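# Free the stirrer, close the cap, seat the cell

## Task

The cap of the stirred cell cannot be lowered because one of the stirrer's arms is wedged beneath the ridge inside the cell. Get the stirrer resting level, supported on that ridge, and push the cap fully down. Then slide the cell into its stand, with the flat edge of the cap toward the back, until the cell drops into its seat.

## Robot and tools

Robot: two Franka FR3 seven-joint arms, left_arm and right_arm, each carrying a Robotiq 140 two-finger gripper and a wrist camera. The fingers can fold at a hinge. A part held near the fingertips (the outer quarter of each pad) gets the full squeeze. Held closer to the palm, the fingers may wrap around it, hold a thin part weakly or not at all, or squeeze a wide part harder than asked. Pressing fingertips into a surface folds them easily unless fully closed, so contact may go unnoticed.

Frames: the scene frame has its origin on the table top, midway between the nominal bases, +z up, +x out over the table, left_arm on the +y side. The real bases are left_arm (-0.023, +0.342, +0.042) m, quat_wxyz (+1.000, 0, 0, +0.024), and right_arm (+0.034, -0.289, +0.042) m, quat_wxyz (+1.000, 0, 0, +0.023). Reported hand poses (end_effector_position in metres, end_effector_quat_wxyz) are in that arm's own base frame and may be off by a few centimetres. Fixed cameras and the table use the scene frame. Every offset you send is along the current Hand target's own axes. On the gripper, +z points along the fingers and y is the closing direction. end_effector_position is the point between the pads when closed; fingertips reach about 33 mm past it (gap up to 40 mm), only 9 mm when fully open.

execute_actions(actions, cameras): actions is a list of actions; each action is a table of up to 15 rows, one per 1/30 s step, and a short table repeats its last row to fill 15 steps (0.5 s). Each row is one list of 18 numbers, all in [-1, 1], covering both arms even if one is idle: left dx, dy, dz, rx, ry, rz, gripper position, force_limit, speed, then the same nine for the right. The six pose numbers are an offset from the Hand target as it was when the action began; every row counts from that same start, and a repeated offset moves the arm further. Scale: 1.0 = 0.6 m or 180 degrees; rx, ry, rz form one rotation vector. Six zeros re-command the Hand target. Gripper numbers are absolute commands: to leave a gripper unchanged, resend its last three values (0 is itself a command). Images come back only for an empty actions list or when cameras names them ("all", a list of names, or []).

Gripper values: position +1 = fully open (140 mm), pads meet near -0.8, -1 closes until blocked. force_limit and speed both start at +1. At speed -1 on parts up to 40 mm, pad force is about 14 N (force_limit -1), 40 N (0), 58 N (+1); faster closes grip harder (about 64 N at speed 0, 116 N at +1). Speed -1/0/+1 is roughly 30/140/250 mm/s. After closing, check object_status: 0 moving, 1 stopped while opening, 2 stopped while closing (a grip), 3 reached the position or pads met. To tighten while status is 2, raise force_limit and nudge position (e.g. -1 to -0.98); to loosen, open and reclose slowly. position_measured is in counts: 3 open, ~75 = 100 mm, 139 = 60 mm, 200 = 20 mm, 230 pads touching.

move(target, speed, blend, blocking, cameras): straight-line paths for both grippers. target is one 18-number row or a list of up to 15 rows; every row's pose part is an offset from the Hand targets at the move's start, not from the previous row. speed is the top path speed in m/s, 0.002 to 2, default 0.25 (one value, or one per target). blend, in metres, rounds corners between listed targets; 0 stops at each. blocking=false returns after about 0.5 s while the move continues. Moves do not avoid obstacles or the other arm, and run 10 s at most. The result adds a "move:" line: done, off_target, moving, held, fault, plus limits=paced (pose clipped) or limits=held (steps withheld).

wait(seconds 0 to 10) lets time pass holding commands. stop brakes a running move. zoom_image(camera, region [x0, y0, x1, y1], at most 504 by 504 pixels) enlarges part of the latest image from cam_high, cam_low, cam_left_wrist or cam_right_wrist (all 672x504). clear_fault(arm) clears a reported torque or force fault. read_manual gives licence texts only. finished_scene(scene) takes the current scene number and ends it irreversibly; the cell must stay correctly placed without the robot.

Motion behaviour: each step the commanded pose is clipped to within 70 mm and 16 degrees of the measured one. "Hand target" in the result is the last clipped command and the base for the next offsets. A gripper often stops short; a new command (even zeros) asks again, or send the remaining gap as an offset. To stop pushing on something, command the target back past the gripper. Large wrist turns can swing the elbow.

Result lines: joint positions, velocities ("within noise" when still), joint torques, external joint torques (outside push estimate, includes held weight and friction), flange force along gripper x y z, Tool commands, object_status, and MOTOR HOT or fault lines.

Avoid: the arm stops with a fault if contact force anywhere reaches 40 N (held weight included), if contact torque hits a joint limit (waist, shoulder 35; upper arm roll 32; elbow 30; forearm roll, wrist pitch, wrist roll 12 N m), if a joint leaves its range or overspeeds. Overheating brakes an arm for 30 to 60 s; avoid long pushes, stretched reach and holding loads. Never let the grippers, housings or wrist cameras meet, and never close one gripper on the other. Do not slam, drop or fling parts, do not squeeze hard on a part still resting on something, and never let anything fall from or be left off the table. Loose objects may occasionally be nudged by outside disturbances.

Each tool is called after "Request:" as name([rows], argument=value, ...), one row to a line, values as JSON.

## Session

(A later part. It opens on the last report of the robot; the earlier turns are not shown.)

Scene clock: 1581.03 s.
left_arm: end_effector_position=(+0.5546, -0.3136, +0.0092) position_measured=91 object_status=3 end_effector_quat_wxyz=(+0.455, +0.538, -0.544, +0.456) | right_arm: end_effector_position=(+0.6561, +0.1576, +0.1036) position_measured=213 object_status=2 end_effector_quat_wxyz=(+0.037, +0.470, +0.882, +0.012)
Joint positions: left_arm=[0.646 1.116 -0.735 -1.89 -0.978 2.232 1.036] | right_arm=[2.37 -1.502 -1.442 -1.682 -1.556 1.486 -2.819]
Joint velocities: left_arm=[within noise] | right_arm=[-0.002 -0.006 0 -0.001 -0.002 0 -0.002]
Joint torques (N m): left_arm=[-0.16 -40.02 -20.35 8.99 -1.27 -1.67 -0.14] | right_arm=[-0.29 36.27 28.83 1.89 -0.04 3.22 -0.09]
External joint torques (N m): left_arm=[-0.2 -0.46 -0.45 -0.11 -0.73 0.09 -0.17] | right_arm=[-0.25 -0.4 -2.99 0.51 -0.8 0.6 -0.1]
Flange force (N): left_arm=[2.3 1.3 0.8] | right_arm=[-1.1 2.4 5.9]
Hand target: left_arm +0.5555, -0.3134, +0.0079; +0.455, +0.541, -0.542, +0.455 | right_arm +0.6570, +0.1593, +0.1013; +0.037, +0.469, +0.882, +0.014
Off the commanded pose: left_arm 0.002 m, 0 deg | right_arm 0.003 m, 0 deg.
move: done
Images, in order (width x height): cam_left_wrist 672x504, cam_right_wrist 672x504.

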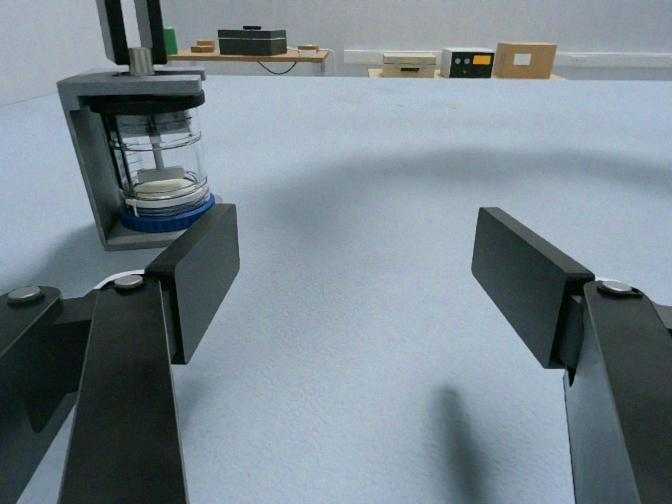

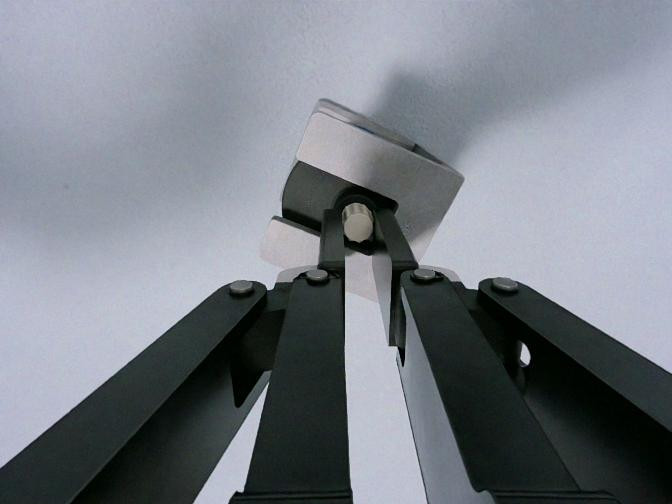

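Request:
move([
  [0,0,0,0,0,0,0.3,-1,-0.8,0,0,-0.0038,0,0,0,-1,0.15,-1],
  [0,0,0,0,0,0,0.3,-1,-0.8,0,0,-0.0038,0,0,0,-0.6,0.15,-1],
  [0,0,0,0,0,0,0.3,-1,-0.8,0.0,0,-0.09,0,0,0,-0.6,0.15,-1],
], speed=[0.02,0.02,0.05], cameras=["cam_left_wrist","cam_right_wrist","cam_high"])

Request:
zoom_image(camera="cam_left_wrist", region=[40, 30, 290, 280])

Request:
zoom_image(camera="cam_right_wrist", region=[230, 80, 480, 330])

Scene clock: 1590.93 s.
left_arm: end_effector_position=(+0.5546, -0.3136, +0.0092) position_measured=91 object_status=3 end_effector_quat_wxyz=(+0.455, +0.538, -0.544, +0.456) | right_arm: end_effector_position=(+0.6541, +0.1602, +0.1551) position_measured=205 object_status=3 end_effector_quat_wxyz=(+0.037, +0.471, +0.881, +0.017)
Joint positions: left_arm=[0.646 1.116 -0.735 -1.89 -0.978 2.232 1.036] | right_arm=[2.379 -1.446 -1.378 -1.656 -1.497 1.436 -2.822]
Joint velocities: left_arm=[within noise] | right_arm=[0 0.001 0.001 0 0.004 -0.004 -0.003]
Joint torques (N m): left_arm=[-0.13 -39.98 -20.36 9 -1.26 -1.68 -0.17] | right_arm=[-0.25 38.96 30.05 3.54 1.38 2.52 -0.11]
External joint torques (N m): left_arm=[-0.02 -0.33 -0.26 -0.14 -0.71 0.1 -0.2] | right_arm=[-0.2 2.26 -1.33 1.05 0.64 -0.14 -0.11]
Flange force (N): left_arm=[2.0 1.4 0.5] | right_arm=[-1.8 5.4 -2.3]
Hand target: left_arm +0.5555, -0.3134, +0.0079; +0.455, +0.541, -0.542, +0.455 | right_arm +0.6528, +0.1598, +0.1551; +0.037, +0.469, +0.882, +0.014
Off the commanded pose: left_arm 0.002 m, 0 deg | right_arm 0.001 m, 0 deg.
move: done
Images, in order (width x height): cam_high 672x504, cam_left_wrist 672x504, cam_right_wrist 672x504.

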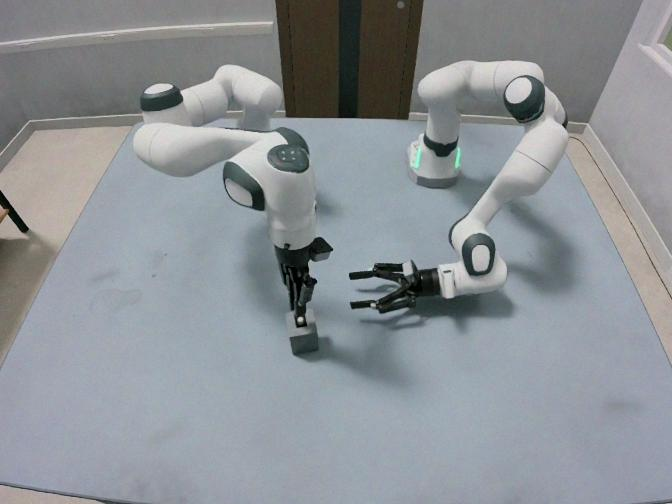

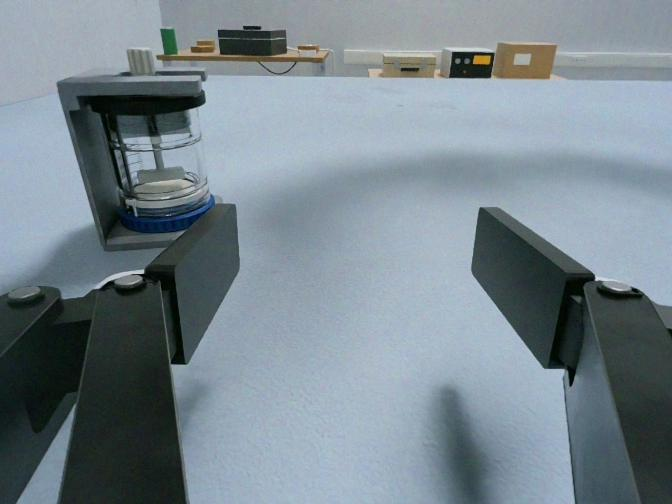

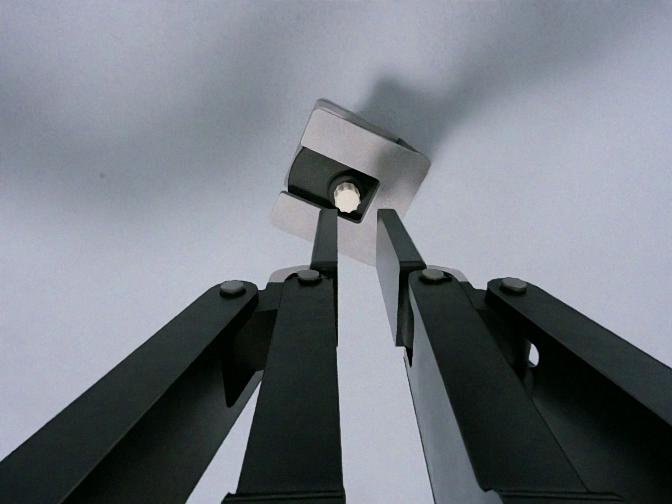

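Scaled by 2.016 from the camera's 672x504 image, which has a finer 960x720 frame.

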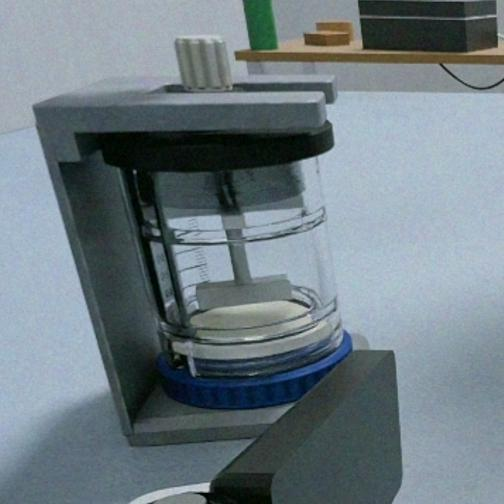

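Scaled by 2.016 from the camera's 672x504 image, which has a finer 960x720 frame.

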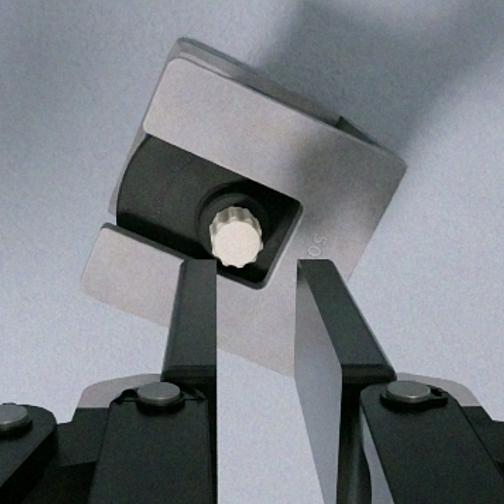

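Request:
move(target=[0.02,-0.14,0.0,0,0,0,0.3,-1,-0.8,0.0,0,-0.1,0,0,0,-0.6,0.15,-1], speed=0.12, cameras=["cam_left_wrist","cam_right_wrist"])

Request:
zoom_image(camera="cam_left_wrist", region=[180, 40, 440, 300])

Request:
zoom_image(camera="cam_right_wrist", region=[230, 50, 480, 300])

Scene clock: 1597.47 s.
left_arm: end_effector_position=(+0.6401, -0.3150, +0.0201) position_measured=91 object_status=3 end_effector_quat_wxyz=(+0.452, +0.540, -0.544, +0.457) | right_arm: end_effector_position=(+0.6494, +0.1606, +0.2151) position_measured=205 object_status=3 end_effector_quat_wxyz=(+0.037, +0.471, +0.881, +0.017)
Joint positions: left_arm=[0.505 1.196 -0.68 -1.572 -0.93 2.133 0.868] | right_arm=[2.401 -1.371 -1.31 -1.598 -1.426 1.367 -2.836]
Joint velocities: left_arm=[0.001 0.001 -0.001 0 0 0 -0.008] | right_arm=[within noise]
Joint torques (N m): left_arm=[-0.27 -47.45 -19.76 12.52 -0.92 -2.11 -0.07] | right_arm=[-0.2 38.99 28.8 4.85 1.32 2.39 -0.18]
External joint torques (N m): left_arm=[-0.21 -0.91 -0.32 -0.23 -0.19 -0.6 -0.1] | right_arm=[-0.28 2.34 -1.43 1.19 0.6 -0.27 -0.19]
Flange force (N): left_arm=[2.5 1.7 -1.1] | right_arm=[-2.3 6.7 -3.4]
Hand target: left_arm +0.6394, -0.3156, +0.0198; +0.455, +0.541, -0.542, +0.455 | right_arm +0.6482, +0.1604, +0.2149; +0.037, +0.469, +0.882, +0.014
Off the commanded pose: left_arm 0.001 m, 0 deg | right_arm 0.001 m, 0 deg.
move: done
Images, in order (width x height): cam_left_wrist 672x504, cam_right_wrist 672x504.

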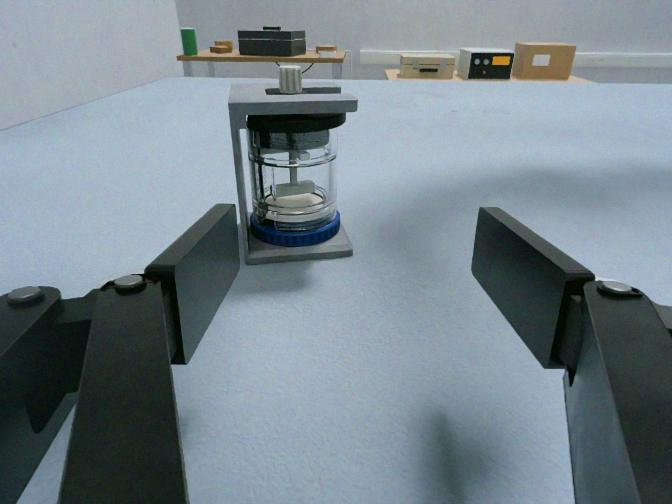

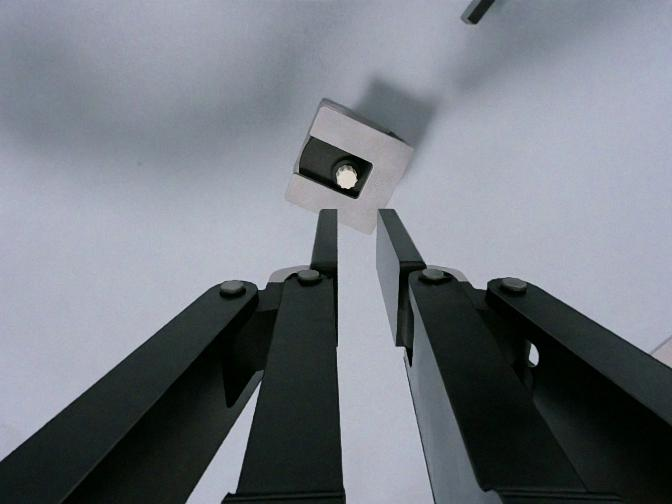

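Scaled by 1.938 from the camera's 672x504 image, which has a finer 960x720 frame.

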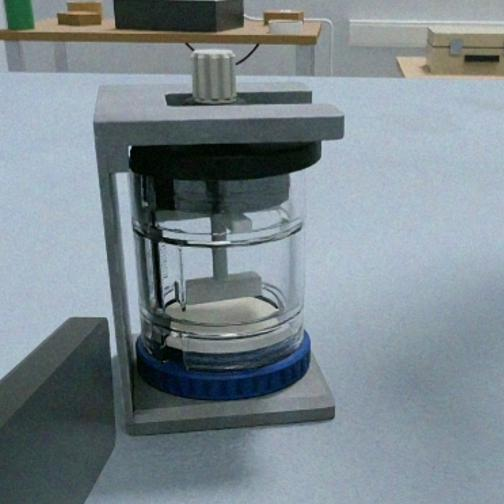

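Scaled by 2.016 from the camera's 672x504 image, which has a finer 960x720 frame.

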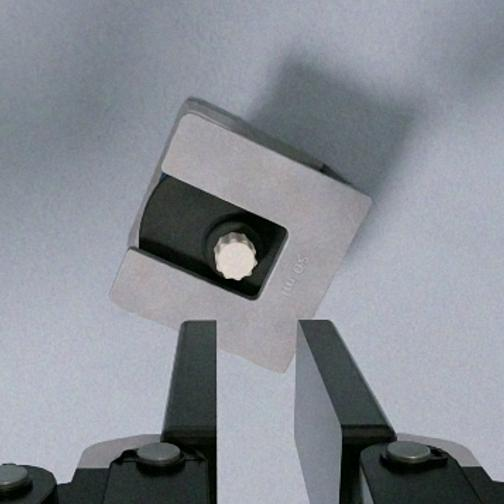

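Request:
zoom_image(camera="cam_left_wrist", region=[235, 190, 365, 270])

Request:
zoom_image(camera="cam_left_wrist", region=[225, 60, 365, 180])

Scaled by 3.877 from the camera's 672x504 image, which has a finer 960x720 frame.

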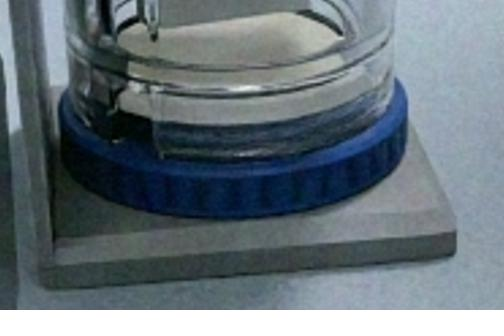

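Scaled by 3.600 from the camera's 672x504 image, which has a finer 960x720 frame.

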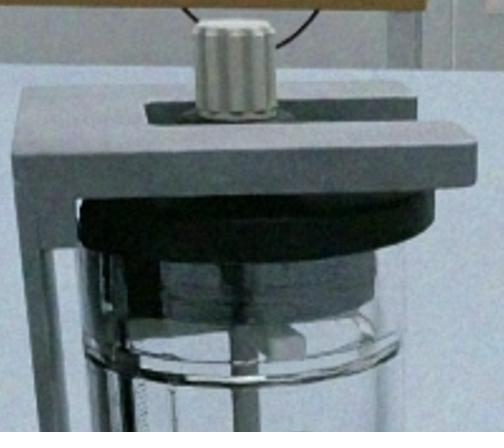

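Request:
finished_scene(scene=1)

The scene is finished: the task was done.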